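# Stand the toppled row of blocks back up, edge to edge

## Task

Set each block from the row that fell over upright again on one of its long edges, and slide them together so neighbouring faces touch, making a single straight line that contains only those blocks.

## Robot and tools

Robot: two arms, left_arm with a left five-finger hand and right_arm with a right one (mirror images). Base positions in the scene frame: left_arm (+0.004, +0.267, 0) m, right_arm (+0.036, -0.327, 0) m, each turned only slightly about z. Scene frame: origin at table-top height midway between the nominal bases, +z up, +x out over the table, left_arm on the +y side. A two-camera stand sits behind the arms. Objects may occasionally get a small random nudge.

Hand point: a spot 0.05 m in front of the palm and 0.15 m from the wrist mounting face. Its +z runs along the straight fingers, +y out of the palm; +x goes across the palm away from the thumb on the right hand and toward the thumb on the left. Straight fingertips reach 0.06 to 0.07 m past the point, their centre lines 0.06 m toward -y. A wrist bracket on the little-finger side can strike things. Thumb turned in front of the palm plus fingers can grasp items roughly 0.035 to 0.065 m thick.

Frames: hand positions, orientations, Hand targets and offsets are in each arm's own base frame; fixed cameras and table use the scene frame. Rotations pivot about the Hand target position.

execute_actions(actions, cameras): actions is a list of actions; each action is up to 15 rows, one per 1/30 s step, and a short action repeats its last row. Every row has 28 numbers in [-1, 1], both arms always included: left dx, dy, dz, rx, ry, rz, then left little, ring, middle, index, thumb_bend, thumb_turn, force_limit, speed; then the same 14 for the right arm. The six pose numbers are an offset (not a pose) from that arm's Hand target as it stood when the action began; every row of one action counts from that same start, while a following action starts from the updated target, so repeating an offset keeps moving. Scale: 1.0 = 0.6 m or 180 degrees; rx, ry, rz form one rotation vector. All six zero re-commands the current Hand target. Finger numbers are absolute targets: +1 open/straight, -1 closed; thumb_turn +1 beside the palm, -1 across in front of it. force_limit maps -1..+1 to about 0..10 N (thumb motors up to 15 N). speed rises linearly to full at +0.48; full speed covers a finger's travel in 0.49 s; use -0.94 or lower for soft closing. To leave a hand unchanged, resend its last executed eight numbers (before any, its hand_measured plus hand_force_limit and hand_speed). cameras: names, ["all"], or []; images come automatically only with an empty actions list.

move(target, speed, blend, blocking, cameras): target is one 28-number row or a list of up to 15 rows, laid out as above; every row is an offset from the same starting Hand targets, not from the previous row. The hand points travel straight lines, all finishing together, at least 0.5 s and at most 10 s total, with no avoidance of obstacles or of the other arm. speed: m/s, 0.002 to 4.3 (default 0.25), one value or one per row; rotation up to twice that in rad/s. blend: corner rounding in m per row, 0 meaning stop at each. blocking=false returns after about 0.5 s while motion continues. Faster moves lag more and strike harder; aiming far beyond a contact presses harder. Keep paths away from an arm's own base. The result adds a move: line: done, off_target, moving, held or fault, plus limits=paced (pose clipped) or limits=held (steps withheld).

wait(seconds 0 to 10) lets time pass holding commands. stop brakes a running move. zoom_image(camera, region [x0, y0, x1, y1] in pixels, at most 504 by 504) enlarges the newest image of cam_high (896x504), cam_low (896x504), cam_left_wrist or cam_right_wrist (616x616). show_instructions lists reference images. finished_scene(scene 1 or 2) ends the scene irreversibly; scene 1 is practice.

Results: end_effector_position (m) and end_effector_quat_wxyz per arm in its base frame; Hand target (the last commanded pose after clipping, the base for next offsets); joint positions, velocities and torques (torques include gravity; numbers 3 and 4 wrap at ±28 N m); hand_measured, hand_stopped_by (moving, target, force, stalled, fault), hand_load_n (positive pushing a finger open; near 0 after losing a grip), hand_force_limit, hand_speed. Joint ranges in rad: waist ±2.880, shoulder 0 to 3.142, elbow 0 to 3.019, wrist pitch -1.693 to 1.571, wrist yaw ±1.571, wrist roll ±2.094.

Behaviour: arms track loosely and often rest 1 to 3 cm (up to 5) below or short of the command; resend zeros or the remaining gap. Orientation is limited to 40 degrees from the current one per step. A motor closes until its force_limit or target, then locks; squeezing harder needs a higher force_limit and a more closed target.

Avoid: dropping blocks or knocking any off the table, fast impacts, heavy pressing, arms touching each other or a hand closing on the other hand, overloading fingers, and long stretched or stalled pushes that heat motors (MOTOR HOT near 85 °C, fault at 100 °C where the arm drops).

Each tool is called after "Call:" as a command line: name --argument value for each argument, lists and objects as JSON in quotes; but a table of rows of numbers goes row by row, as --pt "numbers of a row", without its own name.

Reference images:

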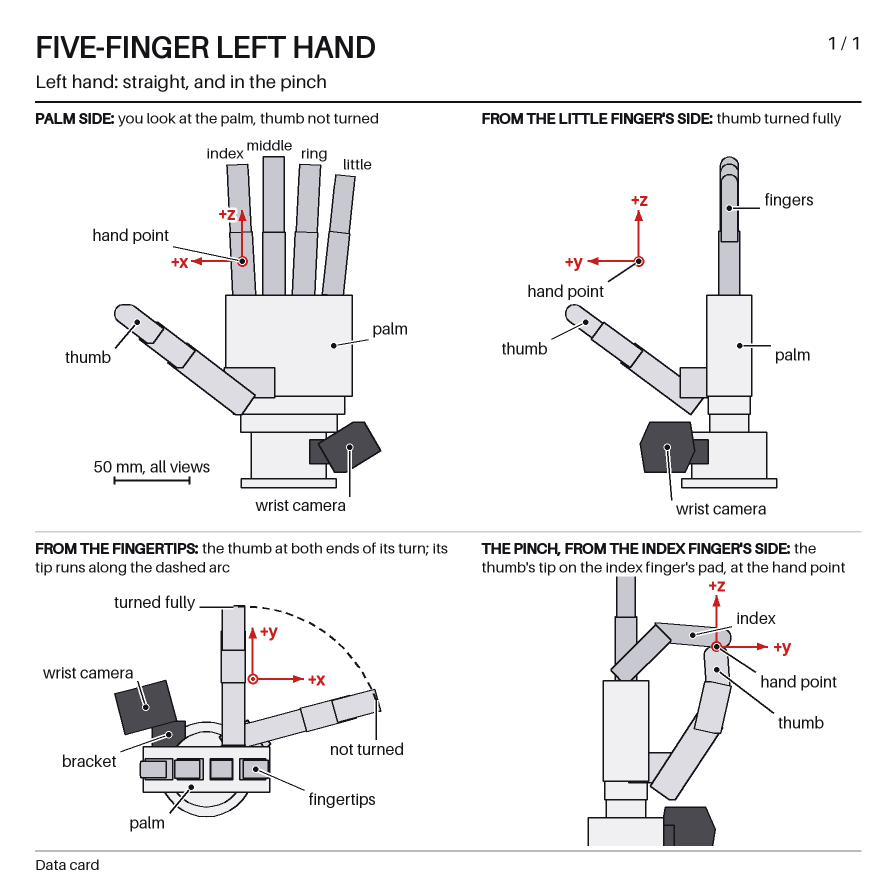

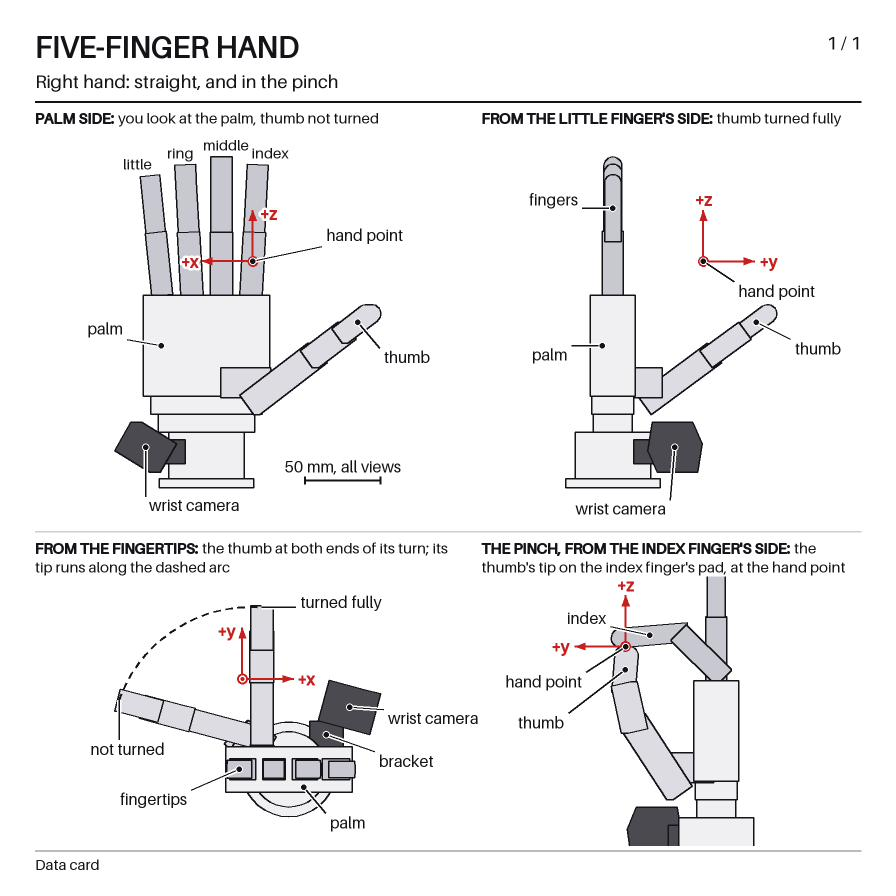

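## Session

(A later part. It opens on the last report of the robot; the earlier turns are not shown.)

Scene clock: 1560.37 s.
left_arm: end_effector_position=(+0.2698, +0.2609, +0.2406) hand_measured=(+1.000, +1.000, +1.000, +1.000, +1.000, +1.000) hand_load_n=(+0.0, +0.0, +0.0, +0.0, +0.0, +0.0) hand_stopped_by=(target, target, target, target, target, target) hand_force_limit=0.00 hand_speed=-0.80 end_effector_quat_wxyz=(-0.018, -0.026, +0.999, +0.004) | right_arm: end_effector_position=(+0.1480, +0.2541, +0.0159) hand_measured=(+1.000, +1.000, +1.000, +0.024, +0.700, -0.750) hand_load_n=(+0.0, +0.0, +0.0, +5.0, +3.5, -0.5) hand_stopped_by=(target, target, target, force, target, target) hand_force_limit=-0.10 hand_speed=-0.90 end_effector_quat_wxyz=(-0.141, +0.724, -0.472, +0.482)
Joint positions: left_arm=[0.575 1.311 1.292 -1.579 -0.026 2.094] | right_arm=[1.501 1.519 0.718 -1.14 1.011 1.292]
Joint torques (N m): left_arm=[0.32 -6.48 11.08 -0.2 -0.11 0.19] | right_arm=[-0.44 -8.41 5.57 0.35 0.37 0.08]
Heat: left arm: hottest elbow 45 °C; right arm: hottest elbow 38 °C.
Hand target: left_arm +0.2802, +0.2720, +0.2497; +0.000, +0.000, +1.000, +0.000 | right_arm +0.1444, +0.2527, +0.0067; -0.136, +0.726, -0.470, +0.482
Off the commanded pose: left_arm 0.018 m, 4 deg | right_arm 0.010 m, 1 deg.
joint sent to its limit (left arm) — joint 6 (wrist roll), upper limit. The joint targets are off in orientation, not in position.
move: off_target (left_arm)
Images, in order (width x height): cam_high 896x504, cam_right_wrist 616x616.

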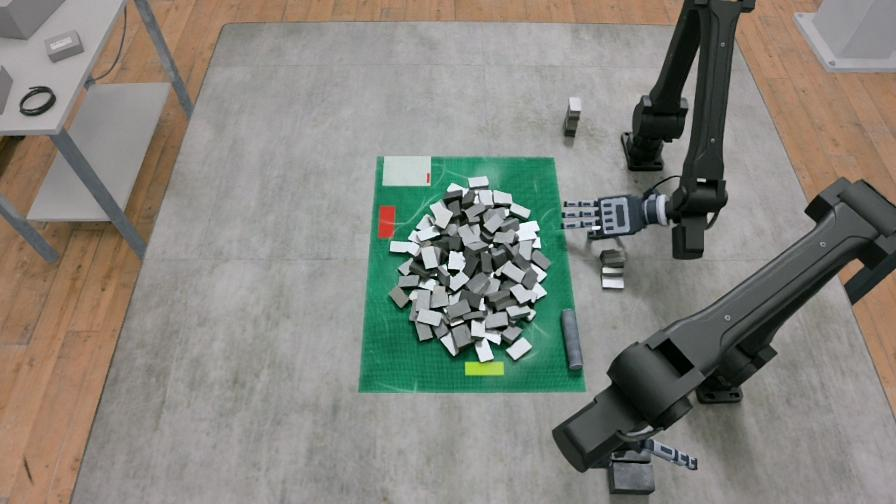

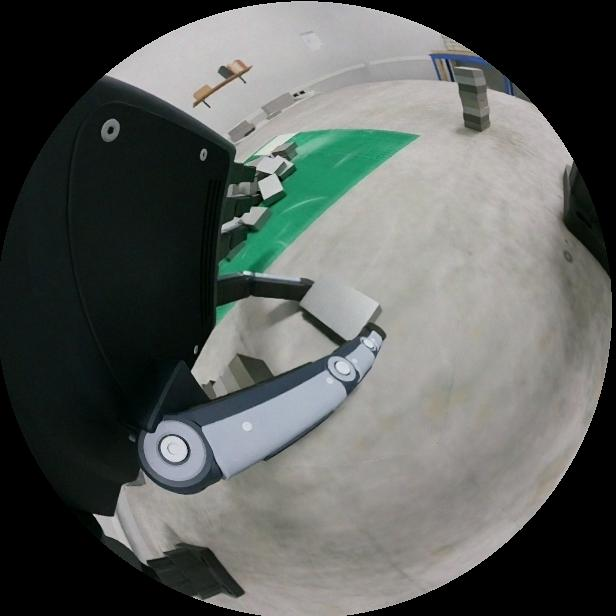

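Call:
move --pt "0 0 0 0 0 0 1 1 1 1 1 1 0.0 -0.8 0 0 0.06 0 0 0 1 1 1 -0.2 0.7 -0.75 -0.1 -0.9" --pt "0 0 0 0 0 0 1 1 1 1 1 1 0.0 -0.8 0 0.0 0.12 0.3145 0.037 0 1 1 1 -0.2 0.7 -0.75 -0.1 -0.9" --speed '[0.05,0.1]' --cameras '["cam_high","cam_right_wrist"]'

Call:
zoom_image --camera "cam_high" --region '[560, 190, 660, 300]'

Call:
zoom_image --camera "cam_right_wrist" --region '[240, 230, 430, 390]'

Scene clock: 1576.10 s.
left_arm: end_effector_position=(+0.2698, +0.2609, +0.2406) hand_measured=(+1.000, +1.000, +1.000, +1.000, +1.000, +1.000) hand_load_n=(+0.0, +0.0, +0.0, +0.0, +0.0, +0.0) hand_stopped_by=(target, target, target, target, target, target) hand_force_limit=0.00 hand_speed=-0.80 end_effector_quat_wxyz=(-0.018, -0.026, +0.999, +0.004) | right_arm: end_effector_position=(+0.1408, +0.2473, +0.0689) hand_measured=(+1.000, +1.000, +1.000, +0.024, +0.700, -0.750) hand_load_n=(+0.0, +0.0, +0.0, +3.0, +2.5, -1.0) hand_stopped_by=(target, target, target, force, target, target) hand_force_limit=-0.10 hand_speed=-0.90 end_effector_quat_wxyz=(-0.423, +0.611, -0.648, +0.168)
Joint positions: left_arm=[0.575 1.311 1.292 -1.579 -0.026 2.094] | right_arm=[1.332 0.593 0.261 -0.564 0.724 1.127]
Joint torques (N m): left_arm=[0.26 -6.48 11.1 -0.21 -0.11 0.19] | right_arm=[-1.79 -1.14 10.09 2.45 0.4 -0.11]
Heat: left arm: hottest elbow 45 °C; right arm: hottest elbow 38 °C.
Hand target: left_arm +0.2802, +0.2720, +0.2497; +0.000, +0.000, +1.000, +0.000 | right_arm +0.1444, +0.2526, +0.0787; -0.437, +0.601, -0.649, +0.161
Off the commanded pose: left_arm 0.018 m, 4 deg | right_arm 0.012 m, 2 deg.
joint sent to its limit (left arm) — joint 6 (wrist roll), upper limit. The joint targets are off in orientation, not in position.
move: off_target (left_arm, right_arm)
Images, in order (width x height): cam_high 896x504, cam_right_wrist 616x616.

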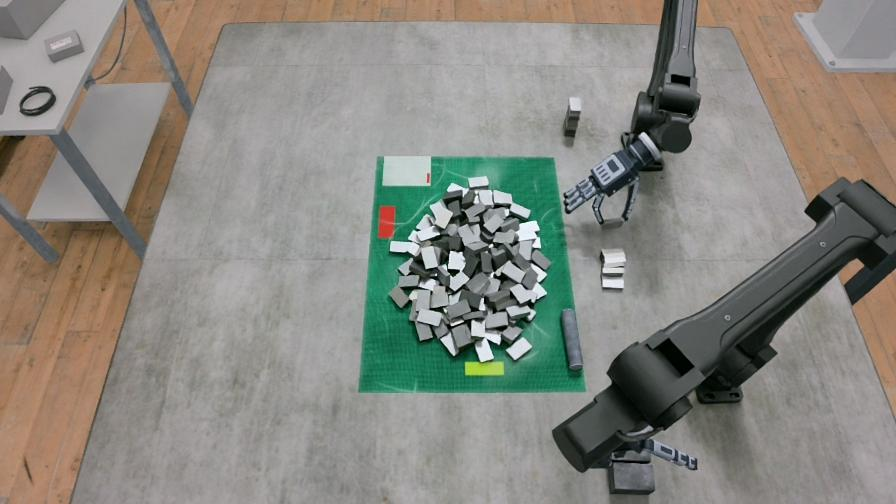

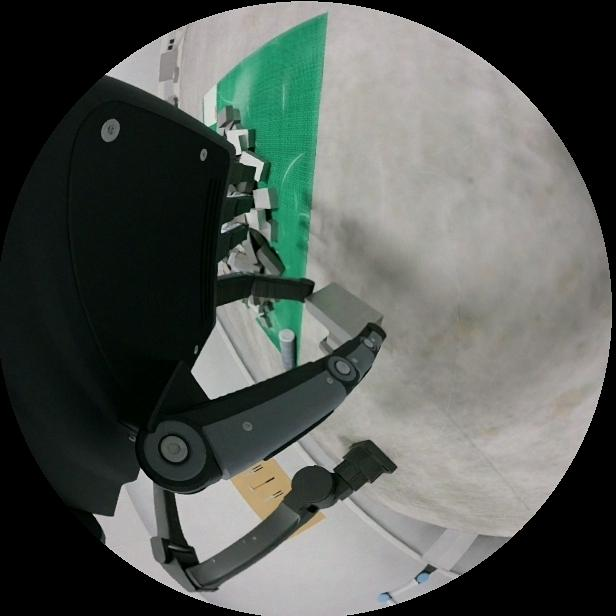

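Scaled by 4.582 from the camera's 896x504 image, which has a finer 1280x720 frame.

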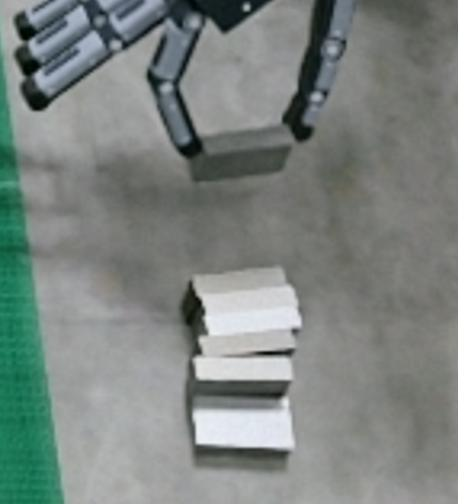

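Scaled by 2.653 from the camera's 616x616 image, which has a finer 880x880 frame.

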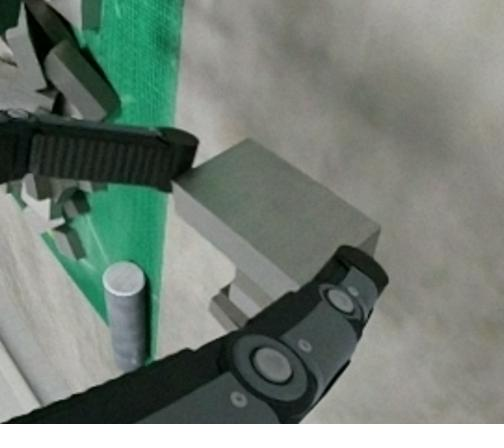

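Call:
zoom_image --camera "cam_high" --region '[585, 205, 640, 260]'

Scaled by 9.164 from the camera's 896x504 image, which has a finer 1280x720 frame.

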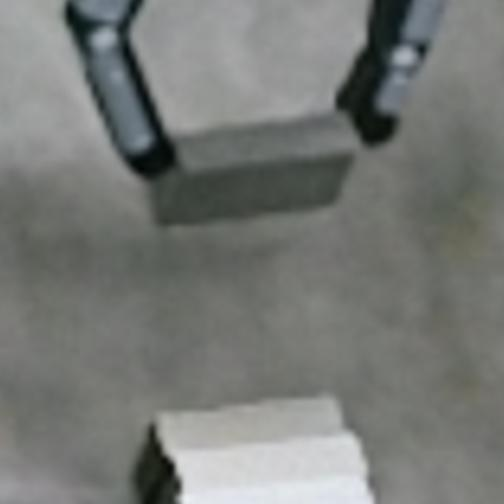

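Call:
move --pt "0 0 0 0 0 0 1 1 1 1 1 1 0.0 -0.8 0.003 0.04 -0.04 0 0 0 1 1 1 -0.2 0.7 -0.75 -0.1 -0.9" --speed 0.05 --cameras '["cam_high","cam_right_wrist"]'

Call:
zoom_image --camera "cam_high" --region '[585, 205, 640, 260]'

Call:
zoom_image --camera "cam_right_wrist" --region '[240, 230, 430, 390]'

Scene clock: 1616.13 s.
left_arm: end_effector_position=(+0.2698, +0.2609, +0.2406) hand_measured=(+1.000, +1.000, +1.000, +1.000, +1.000, +1.000) hand_load_n=(+0.0, +0.0, +0.0, +0.0, +0.0, +0.0) hand_stopped_by=(target, target, target, target, target, target) hand_force_limit=0.00 hand_speed=-0.80 end_effector_quat_wxyz=(-0.018, -0.026, +0.999, +0.004) | right_arm: end_effector_position=(+0.1457, +0.2700, +0.0512) hand_measured=(+1.000, +1.000, +1.000, +0.024, +0.700, -0.750) hand_load_n=(+0.0, +0.0, +0.0, +3.5, +3.0, -1.0) hand_stopped_by=(target, target, target, force, target, target) hand_force_limit=-0.10 hand_speed=-0.90 end_effector_quat_wxyz=(-0.430, +0.608, -0.646, +0.167)
Joint positions: left_arm=[0.575 1.311 1.292 -1.579 -0.026 2.094] | right_arm=[1.34 0.76 0.248 -0.371 0.732 1.128]
Joint torques (N m): left_arm=[0.26 -6.42 11.1 -0.18 -0.11 0.19] | right_arm=[-0.62 -1.9 9.55 2.13 0.56 0.12]
Heat: left arm: hottest elbow 45 °C; right arm: hottest elbow 41 °C.
Hand target: left_arm +0.2802, +0.2720, +0.2497; +0.000, +0.000, +1.000, +0.000 | right_arm +0.1462, +0.2767, +0.0549; -0.438, +0.601, -0.649, +0.160
Off the commanded pose: left_arm 0.018 m, 4 deg | right_arm 0.008 m, 1 deg.
joint sent to its limit (left arm) — joint 6 (wrist roll), upper limit. The joint targets are off in orientation, not in position.
move: off_target (left_arm)
Images, in order (width x height): cam_high 896x504, cam_right_wrist 616x616.

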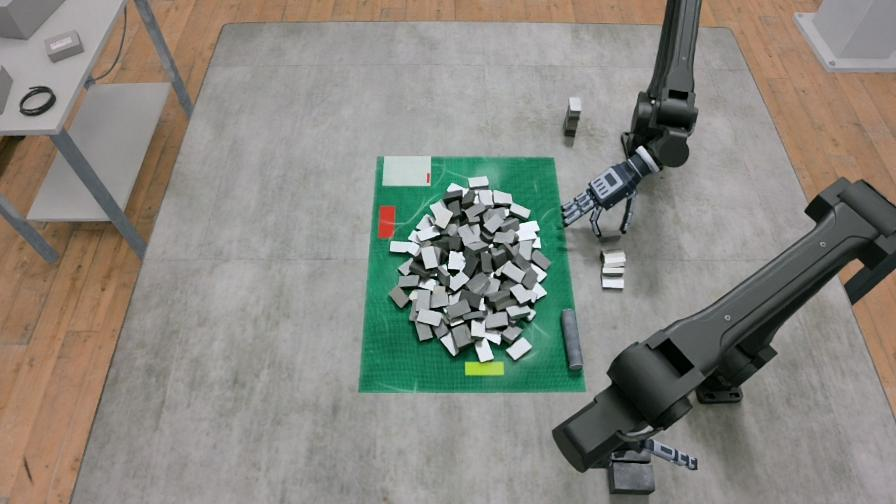

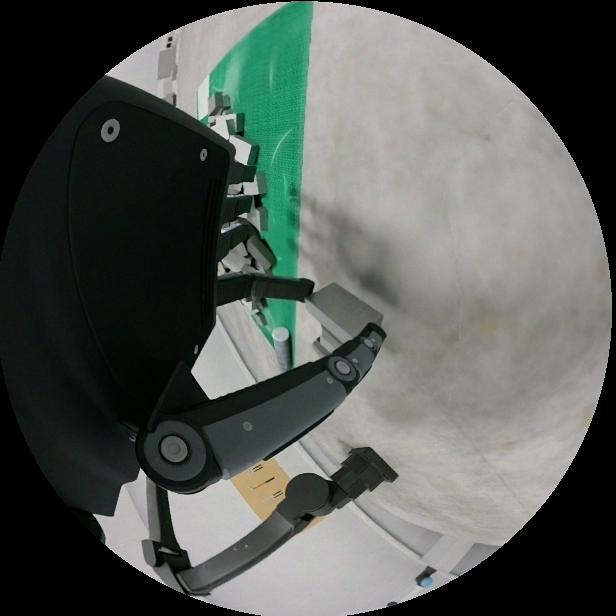

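Scaled by 9.164 from the camera's 896x504 image, which has a finer 1280x720 frame.

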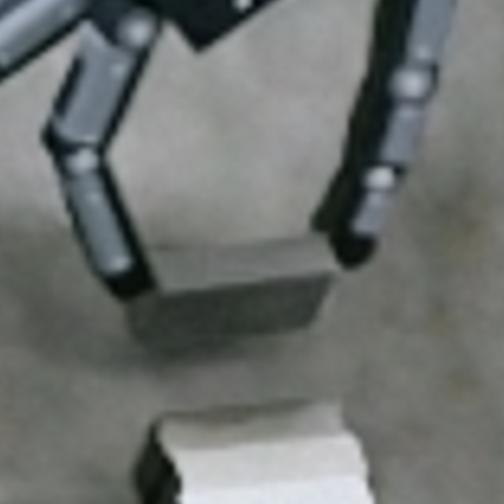

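Scaled by 2.653 from the camera's 616x616 image, which has a finer 880x880 frame.

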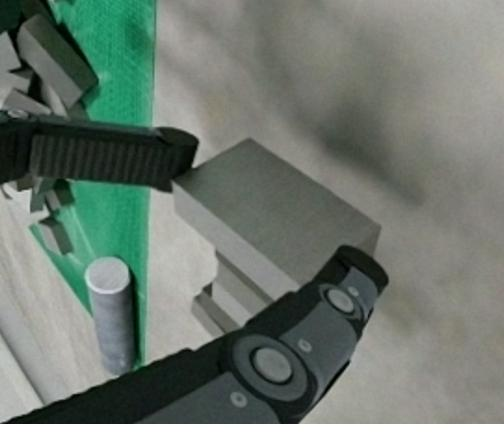

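Call:
move --pt "0 0 0 0 0 0 1 1 1 1 1 1 0.0 -0.8 0.003 -0.005 -0.032 0 0 0 1 1 1 -0.2 0.7 -0.75 -0.1 -0.9" --speed 0.04 --cameras '["cam_high","cam_right_wrist"]'

Call:
zoom_image --camera "cam_high" --region '[585, 205, 640, 260]'

Call:
zoom_image --camera "cam_right_wrist" --region '[240, 230, 430, 390]'

Scene clock: 1623.60 s.
left_arm: end_effector_position=(+0.2698, +0.2609, +0.2406) hand_measured=(+1.000, +1.000, +1.000, +1.000, +1.000, +1.000) hand_load_n=(+0.0, +0.0, +0.0, +0.0, +0.0, +0.0) hand_stopped_by=(target, target, target, target, target, target) hand_force_limit=0.00 hand_speed=-0.80 end_effector_quat_wxyz=(-0.018, -0.026, +0.999, +0.004) | right_arm: end_effector_position=(+0.1451, +0.2699, +0.0336) hand_measured=(+1.000, +1.000, +1.000, +0.024, +0.700, -0.750) hand_load_n=(+0.0, +0.0, +0.0, +3.5, +3.0, -1.0) hand_stopped_by=(target, target, target, force, target, target) hand_force_limit=-0.10 hand_speed=-0.90 end_effector_quat_wxyz=(-0.433, +0.606, -0.647, +0.163)
Joint positions: left_arm=[0.575 1.311 1.292 -1.579 -0.026 2.094] | right_arm=[1.34 0.813 0.206 -0.265 0.729 1.128]
Joint torques (N m): left_arm=[0.26 -6.48 11.1 -0.2 -0.11 0.19] | right_arm=[-2.08 -1.2 9.25 2.18 0.42 0]
Heat: left arm: hottest elbow 45 °C; right arm: hottest elbow 41 °C.
Hand target: left_arm +0.2802, +0.2720, +0.2497; +0.000, +0.000, +1.000, +0.000 | right_arm +0.1479, +0.2736, +0.0356; -0.437, +0.601, -0.649, +0.160
Off the commanded pose: left_arm 0.018 m, 4 deg | right_arm 0.005 m, 1 deg.
joint sent to its limit (left arm) — joint 6 (wrist roll), upper limit. The joint targets are off in orientation, not in position.
move: off_target (left_arm)
Images, in order (width x height): cam_high 896x504, cam_right_wrist 616x616.

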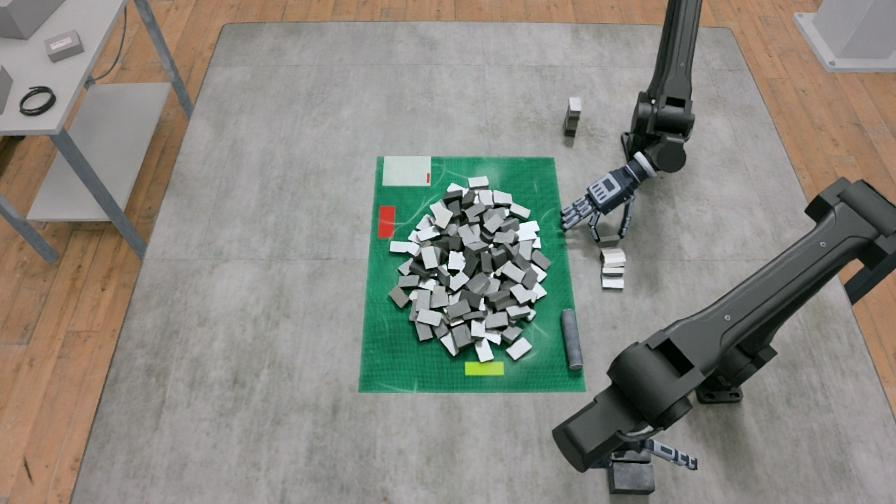

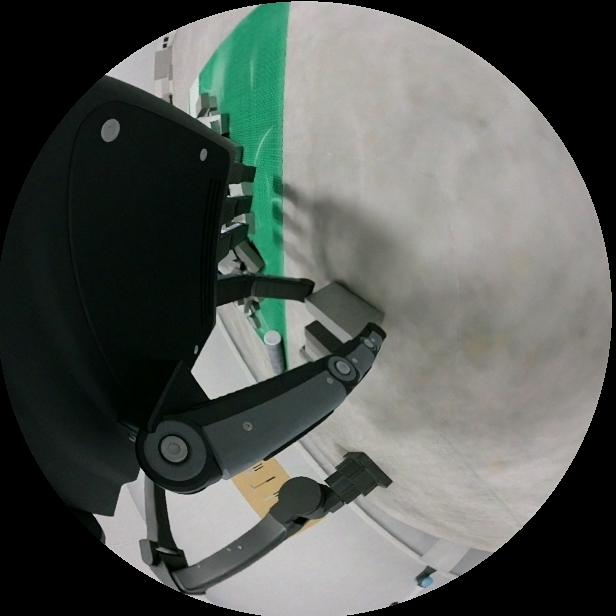

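Scaled by 9.164 from the camera's 896x504 image, which has a finer 1280x720 frame.

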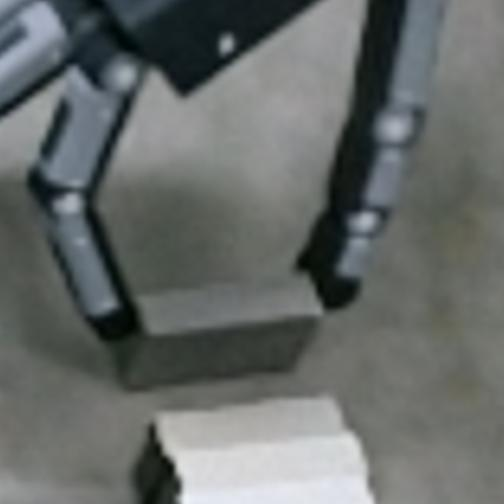

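Scaled by 2.653 from the camera's 616x616 image, which has a finer 880x880 frame.

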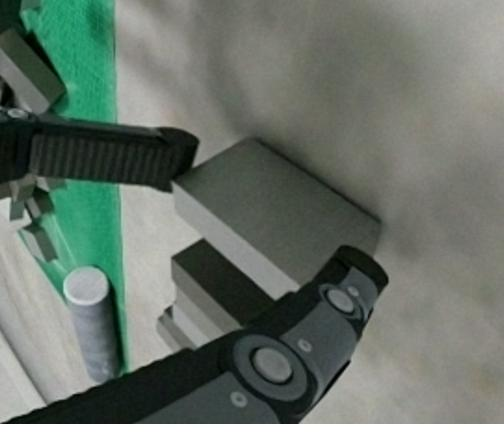

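Call:
move --pt "0 0 0 0 0 0 1 1 1 1 1 1 0.0 -0.8 -0.012 0.0 -0.016 0 0 0 1 1 1 -0.2 0.7 -0.75 -0.1 -0.9" --speed 0.03 --cameras '["cam_high","cam_right_wrist"]'

Call:
zoom_image --camera "cam_high" --region '[585, 205, 640, 260]'

Call:
zoom_image --camera "cam_right_wrist" --region '[240, 230, 430, 390]'

Scene clock: 1630.37 s.
left_arm: end_effector_position=(+0.2698, +0.2609, +0.2406) hand_measured=(+1.000, +1.000, +1.000, +1.000, +1.000, +1.000) hand_load_n=(+0.0, +0.0, +0.0, +0.0, +0.0, +0.0) hand_stopped_by=(target, target, target, target, target, target) hand_force_limit=0.00 hand_speed=-0.80 end_effector_quat_wxyz=(-0.018, -0.026, +0.999, +0.004) | right_arm: end_effector_position=(+0.1445, +0.2734, +0.0320) hand_measured=(+1.000, +1.000, +1.000, +0.024, +0.700, -0.750) hand_load_n=(+0.0, +0.0, -0.5, +3.5, +2.5, -0.5) hand_stopped_by=(target, target, target, force, target, target) hand_force_limit=-0.10 hand_speed=-0.90 end_effector_quat_wxyz=(+0.441, -0.596, +0.651, -0.162)
Joint positions: left_arm=[0.575 1.311 1.292 -1.579 -0.026 2.094] | right_arm=[1.361 0.839 0.2 -0.234 0.754 1.162]
Joint torques (N m): left_arm=[0.32 -6.42 11.1 -0.2 -0.11 0.18] | right_arm=[-0.91 -1.2 8.13 1.99 0.42 0.01]
Heat: left arm: hottest elbow 45 °C; right arm: hottest elbow 40 °C.
Hand target: left_arm +0.2802, +0.2720, +0.2497; +0.000, +0.000, +1.000, +0.000 | right_arm +0.1408, +0.2736, +0.0260; +0.437, -0.601, +0.650, -0.160
Off the commanded pose: left_arm 0.018 m, 4 deg | right_arm 0.007 m, 1 deg.
joint sent to its limit (left arm) — joint 6 (wrist roll), upper limit. The joint targets are off in orientation, not in position.
move: off_target (left_arm)
Images, in order (width x height): cam_high 896x504, cam_right_wrist 616x616.

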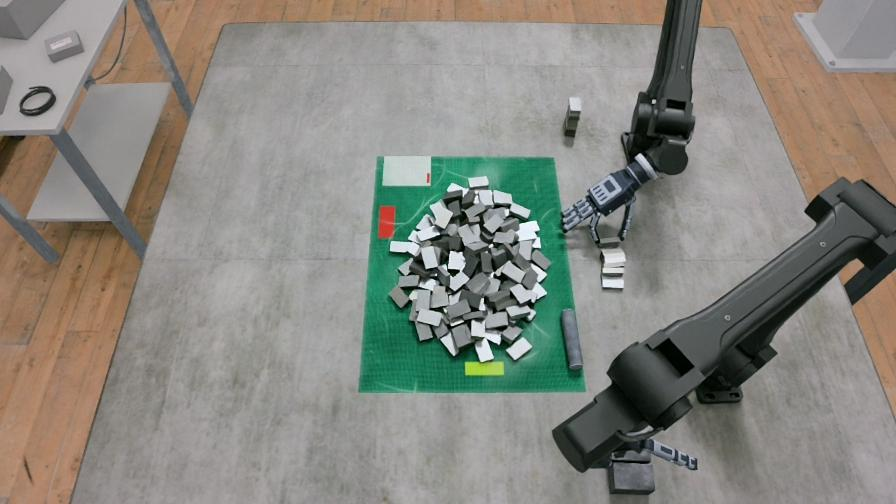

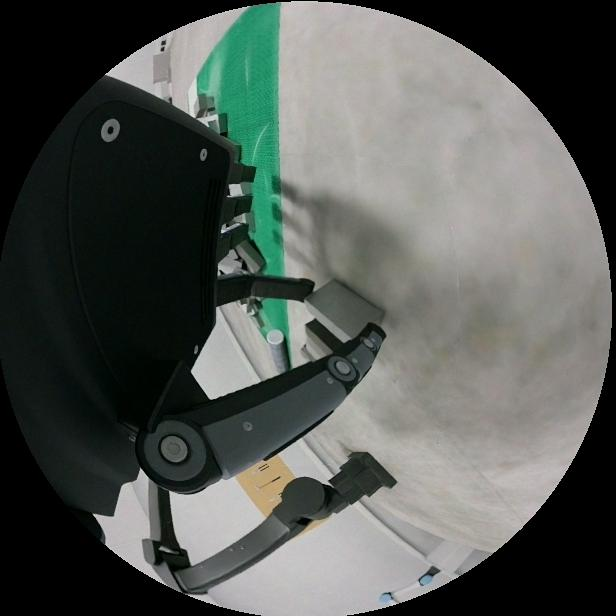

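Scaled by 9.164 from the camera's 896x504 image, which has a finer 1280x720 frame.

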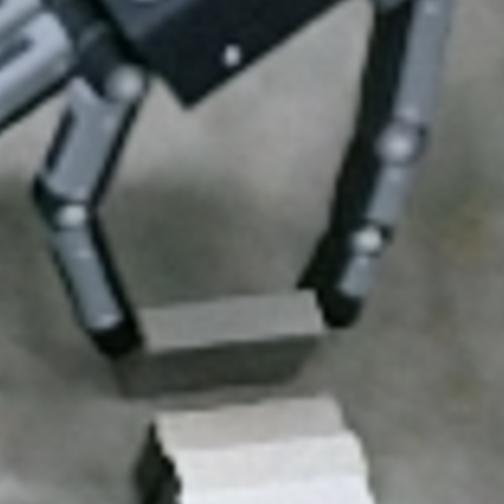

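Scaled by 2.653 from the camera's 616x616 image, which has a finer 880x880 frame.

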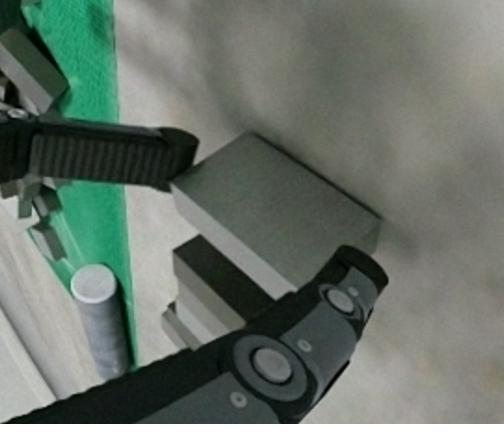

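Call:
move --pt "0 0 0 0 0 0 1 1 1 1 1 1 0.0 -0.8 -0.01 0.0 0.01 0 0 0 1 1 1 -0.2 0.7 -0.75 -0.1 -0.9" --pt "0 0 0 0 0 0 1 1 1 1 1 1 0.0 -0.8 -0.01 0.02 0.008 0 0 0 1 1 1 -0.2 0.7 -0.75 -0.1 -0.9" --speed 0.03 --cameras '["cam_high","cam_right_wrist"]'

Call:
zoom_image --camera "cam_high" --region '[585, 205, 640, 260]'

Call:
zoom_image --camera "cam_right_wrist" --region '[240, 230, 430, 390]'

Scene clock: 1643.47 s.
left_arm: end_effector_position=(+0.2698, +0.2609, +0.2406) hand_measured=(+1.000, +1.000, +1.000, +1.000, +1.000, +1.000) hand_load_n=(+0.0, +0.0, +0.0, +0.0, +0.0, +0.0) hand_stopped_by=(target, target, target, target, target, target) hand_force_limit=0.00 hand_speed=-0.80 end_effector_quat_wxyz=(-0.018, -0.026, +0.999, +0.004) | right_arm: end_effector_position=(+0.1361, +0.2708, +0.0222) hand_measured=(+1.000, +1.000, +1.000, +0.024, +0.700, -0.750) hand_load_n=(+0.0, +0.0, +0.0, +3.5, +2.5, +0.0) hand_stopped_by=(target, target, target, force, target, target) hand_force_limit=-0.10 hand_speed=-0.90 end_effector_quat_wxyz=(-0.431, +0.601, -0.652, +0.169)
Joint positions: left_arm=[0.575 1.311 1.292 -1.579 -0.026 2.094] | right_arm=[1.407 0.875 0.2 -0.262 0.784 1.219]
Joint torques (N m): left_arm=[0.32 -6.48 11.07 -0.2 -0.11 0.19] | right_arm=[-0.38 -0.09 10.89 1.74 0.35 -0.04]
Heat: left arm: hottest elbow 45 °C; right arm: hottest elbow 39 °C.
Hand target: left_arm +0.2802, +0.2720, +0.2497; +0.000, +0.000, +1.000, +0.000 | right_arm +0.1348, +0.2856, +0.0307; -0.437, +0.601, -0.650, +0.160
Off the commanded pose: left_arm 0.018 m, 4 deg | right_arm 0.017 m, 1 deg.
joint sent to its limit (left arm) — joint 6 (wrist roll), upper limit. The joint targets are off in orientation, not in position.
move: off_target (left_arm, right_arm)
Images, in order (width x height): cam_high 896x504, cam_right_wrist 616x616.

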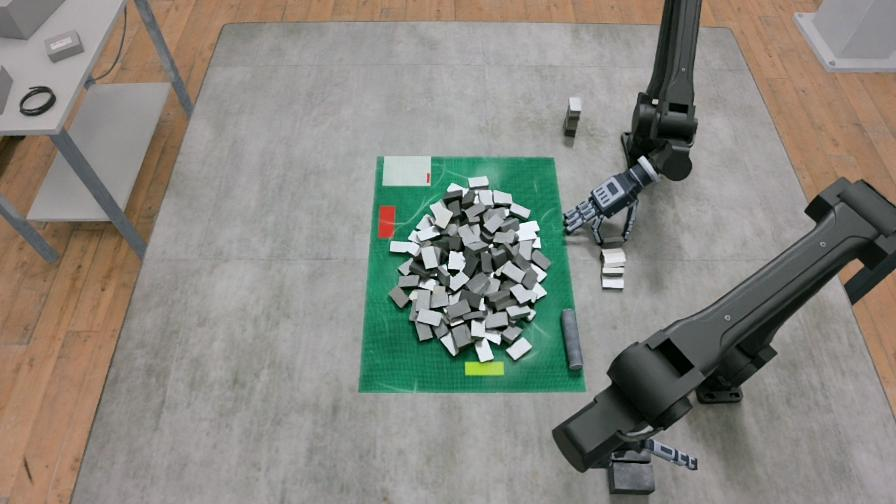

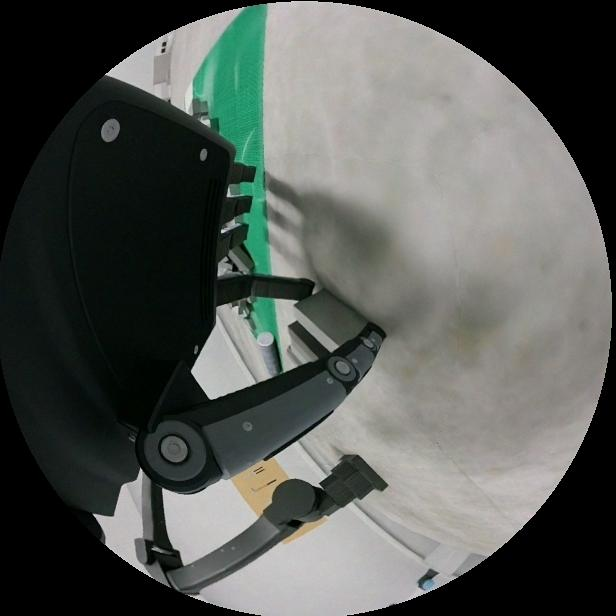

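Scaled by 9.164 from the camera's 896x504 image, which has a finer 1280x720 frame.

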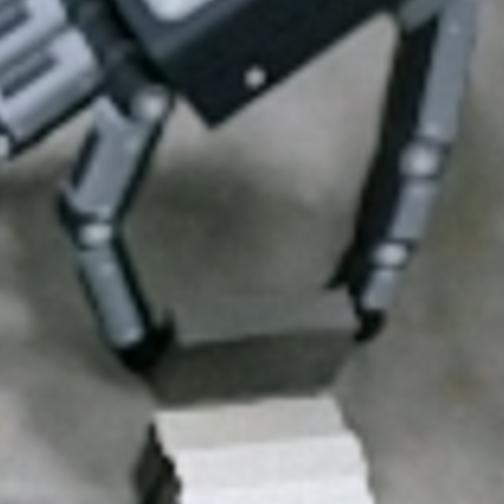

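Scaled by 2.653 from the camera's 616x616 image, which has a finer 880x880 frame.

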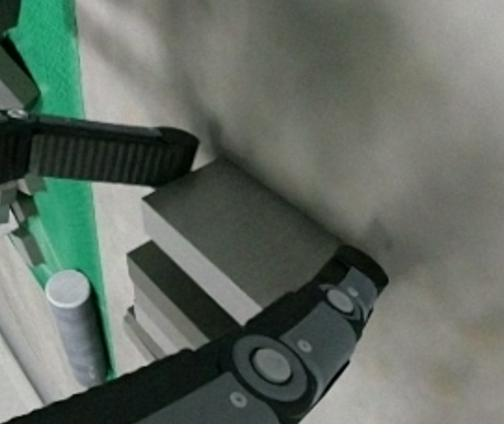

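Call:
move --pt "0 0 0 0 0 0 1 1 1 1 1 1 0.0 -0.8 0.003 0.01 0.0 0 0 0 1 1 1 -0.2 0.7 -0.75 -0.1 -0.9" --speed 0.03 --cameras '["cam_high","cam_right_wrist"]'

Call:
zoom_image --camera "cam_high" --region '[585, 205, 640, 260]'

Call:
zoom_image --camera "cam_right_wrist" --region '[240, 230, 430, 390]'

Scene clock: 1652.43 s.
left_arm: end_effector_position=(+0.2698, +0.2609, +0.2406) hand_measured=(+1.000, +1.000, +1.000, +1.000, +1.000, +1.000) hand_load_n=(+0.0, +0.0, +0.0, +0.0, +0.0, +0.0) hand_stopped_by=(target, target, target, target, target, target) hand_force_limit=0.00 hand_speed=-0.80 end_effector_quat_wxyz=(-0.018, -0.026, +0.999, +0.004) | right_arm: end_effector_position=(+0.1364, +0.2729, +0.0194) hand_measured=(+1.000, +1.000, +1.000, +0.024, +0.700, -0.750) hand_load_n=(-0.5, +0.0, +0.0, +3.5, +3.0, -0.5) hand_stopped_by=(target, target, target, force, target, target) hand_force_limit=-0.10 hand_speed=-0.90 end_effector_quat_wxyz=(-0.428, +0.603, -0.651, +0.172)
Joint positions: left_arm=[0.575 1.311 1.292 -1.579 -0.026 2.094] | right_arm=[1.407 0.903 0.207 -0.251 0.785 1.219]
Joint torques (N m): left_arm=[0.32 -6.48 11.1 -0.2 -0.11 0.19] | right_arm=[-0.67 -0.67 11.17 1.96 0.3 -0.08]
Heat: left arm: hottest elbow 45 °C; right arm: hottest elbow 39 °C.
Hand target: left_arm +0.2802, +0.2720, +0.2497; +0.000, +0.000, +1.000, +0.000 | right_arm +0.1366, +0.2916, +0.0307; -0.437, +0.601, -0.650, +0.161
Off the commanded pose: left_arm 0.018 m, 4 deg | right_arm 0.022 m, 2 deg.
joint sent to its limit (left arm) — joint 6 (wrist roll), upper limit. The joint targets are off in orientation, not in position.
move: off_target (left_arm, right_arm)
Images, in order (width x height): cam_high 896x504, cam_right_wrist 616x616.

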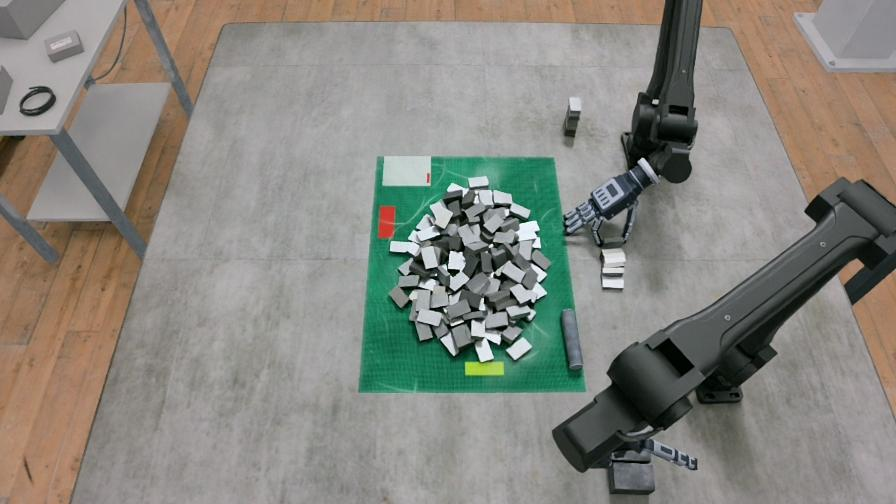

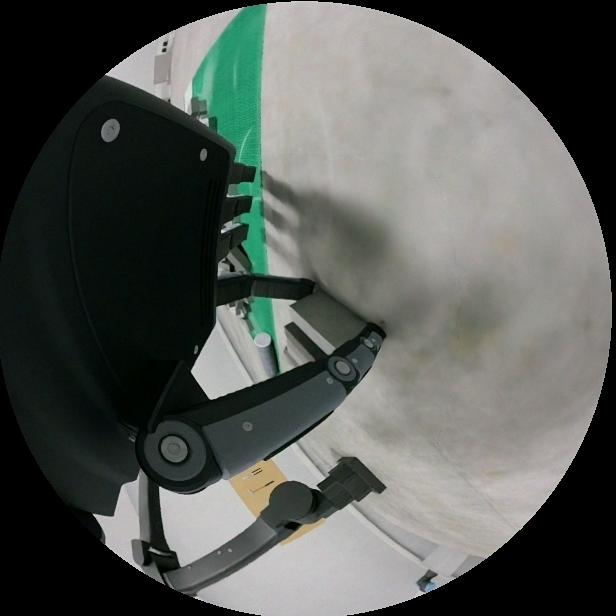

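Scaled by 9.164 from the camera's 896x504 image, which has a finer 1280x720 frame.

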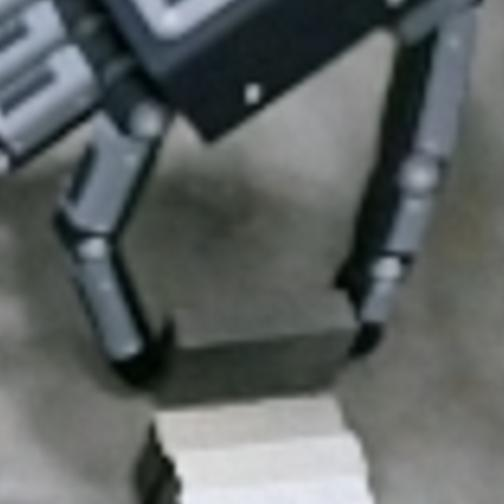

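Scaled by 2.653 from the camera's 616x616 image, which has a finer 880x880 frame.

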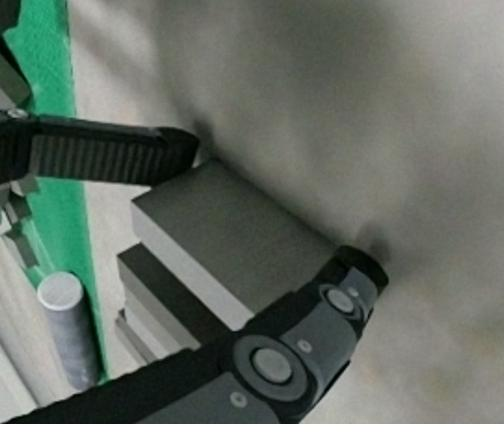

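Call:
move --pt "0 0 0 0 0 0 1 1 1 1 1 1 0.0 -0.8 0.0 0.008 0.012 0 0 0 1 1 1 -0.2 0.7 -0.75 -0.1 -0.9" --speed 0.03 --cameras '["cam_high","cam_right_wrist"]'

Call:
zoom_image --camera "cam_high" --region '[585, 205, 640, 260]'

Call:
zoom_image --camera "cam_right_wrist" --region '[240, 230, 430, 390]'

Scene clock: 1659.13 s.
left_arm: end_effector_position=(+0.2698, +0.2609, +0.2406) hand_measured=(+1.000, +1.000, +1.000, +1.000, +1.000, +1.000) hand_load_n=(+0.0, +0.0, +0.0, +0.0, +0.0, +0.0) hand_stopped_by=(target, target, target, target, target, target) hand_force_limit=0.00 hand_speed=-0.80 end_effector_quat_wxyz=(-0.018, -0.026, +0.999, +0.004) | right_arm: end_effector_position=(+0.1359, +0.2757, +0.0214) hand_measured=(+1.000, +1.000, +1.000, +0.024, +0.700, -0.750) hand_load_n=(+0.0, +0.0, +0.0, +3.5, +3.0, -1.0) hand_stopped_by=(target, target, target, force, target, target) hand_force_limit=-0.10 hand_speed=-0.90 end_effector_quat_wxyz=(-0.427, +0.605, -0.650, +0.171)
Joint positions: left_arm=[0.575 1.311 1.292 -1.579 -0.026 2.094] | right_arm=[1.409 0.907 0.217 -0.259 0.781 1.219]
Joint torques (N m): left_arm=[0.26 -6.48 11.1 -0.18 -0.11 0.19] | right_arm=[-0.03 -1.32 12.1 1.14 0.44 -0.05]
Heat: left arm: hottest elbow 45 °C; right arm: hottest elbow 40 °C.
Hand target: left_arm +0.2802, +0.2720, +0.2497; +0.000, +0.000, +1.000, +0.000 | right_arm +0.1366, +0.2965, +0.0380; -0.437, +0.601, -0.650, +0.160
Off the commanded pose: left_arm 0.018 m, 4 deg | right_arm 0.026 m, 2 deg.
joint sent to its limit (left arm) — joint 6 (wrist roll), upper limit. The joint targets are off in orientation, not in position.
move: off_target (left_arm, right_arm)
Images, in order (width x height): cam_high 896x504, cam_right_wrist 616x616.

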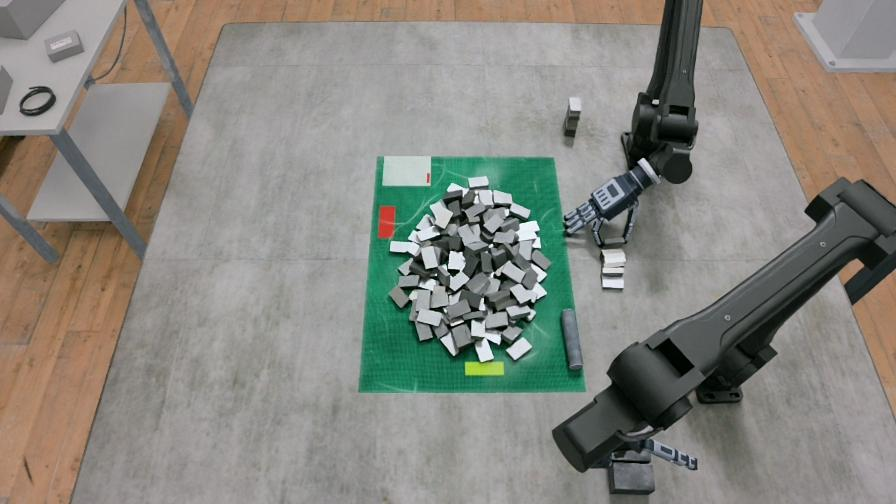

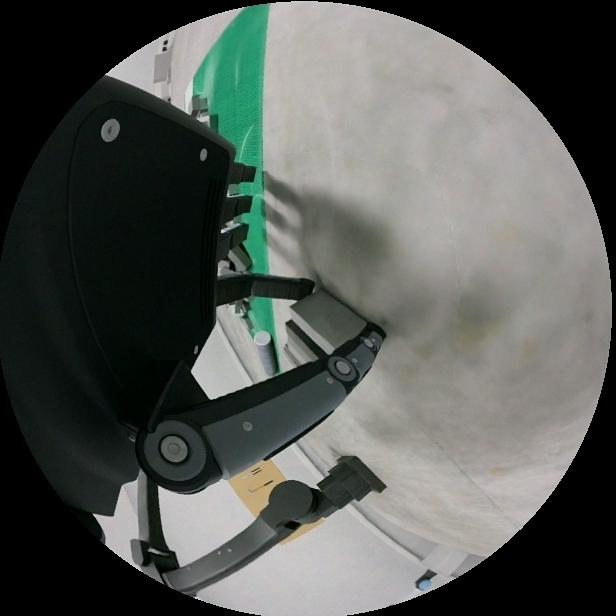

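Scaled by 9.164 from the camera's 896x504 image, which has a finer 1280x720 frame.

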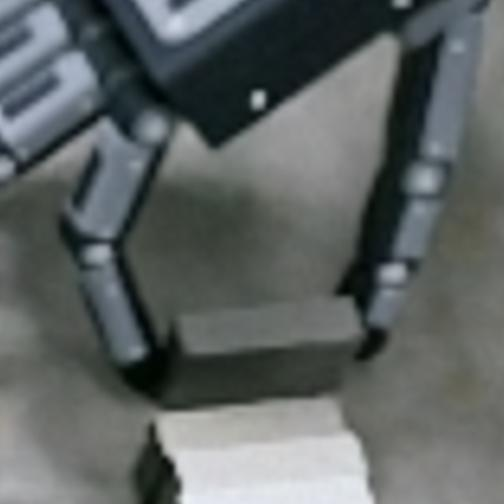

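Scaled by 2.653 from the camera's 616x616 image, which has a finer 880x880 frame.

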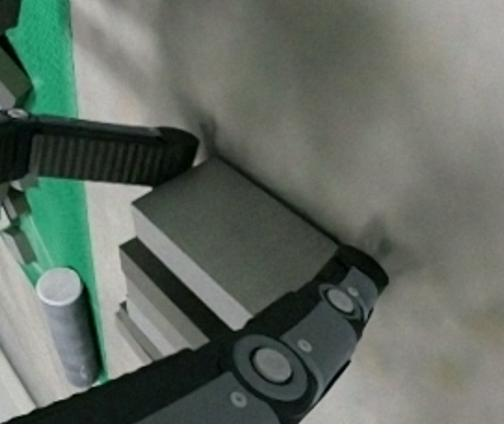

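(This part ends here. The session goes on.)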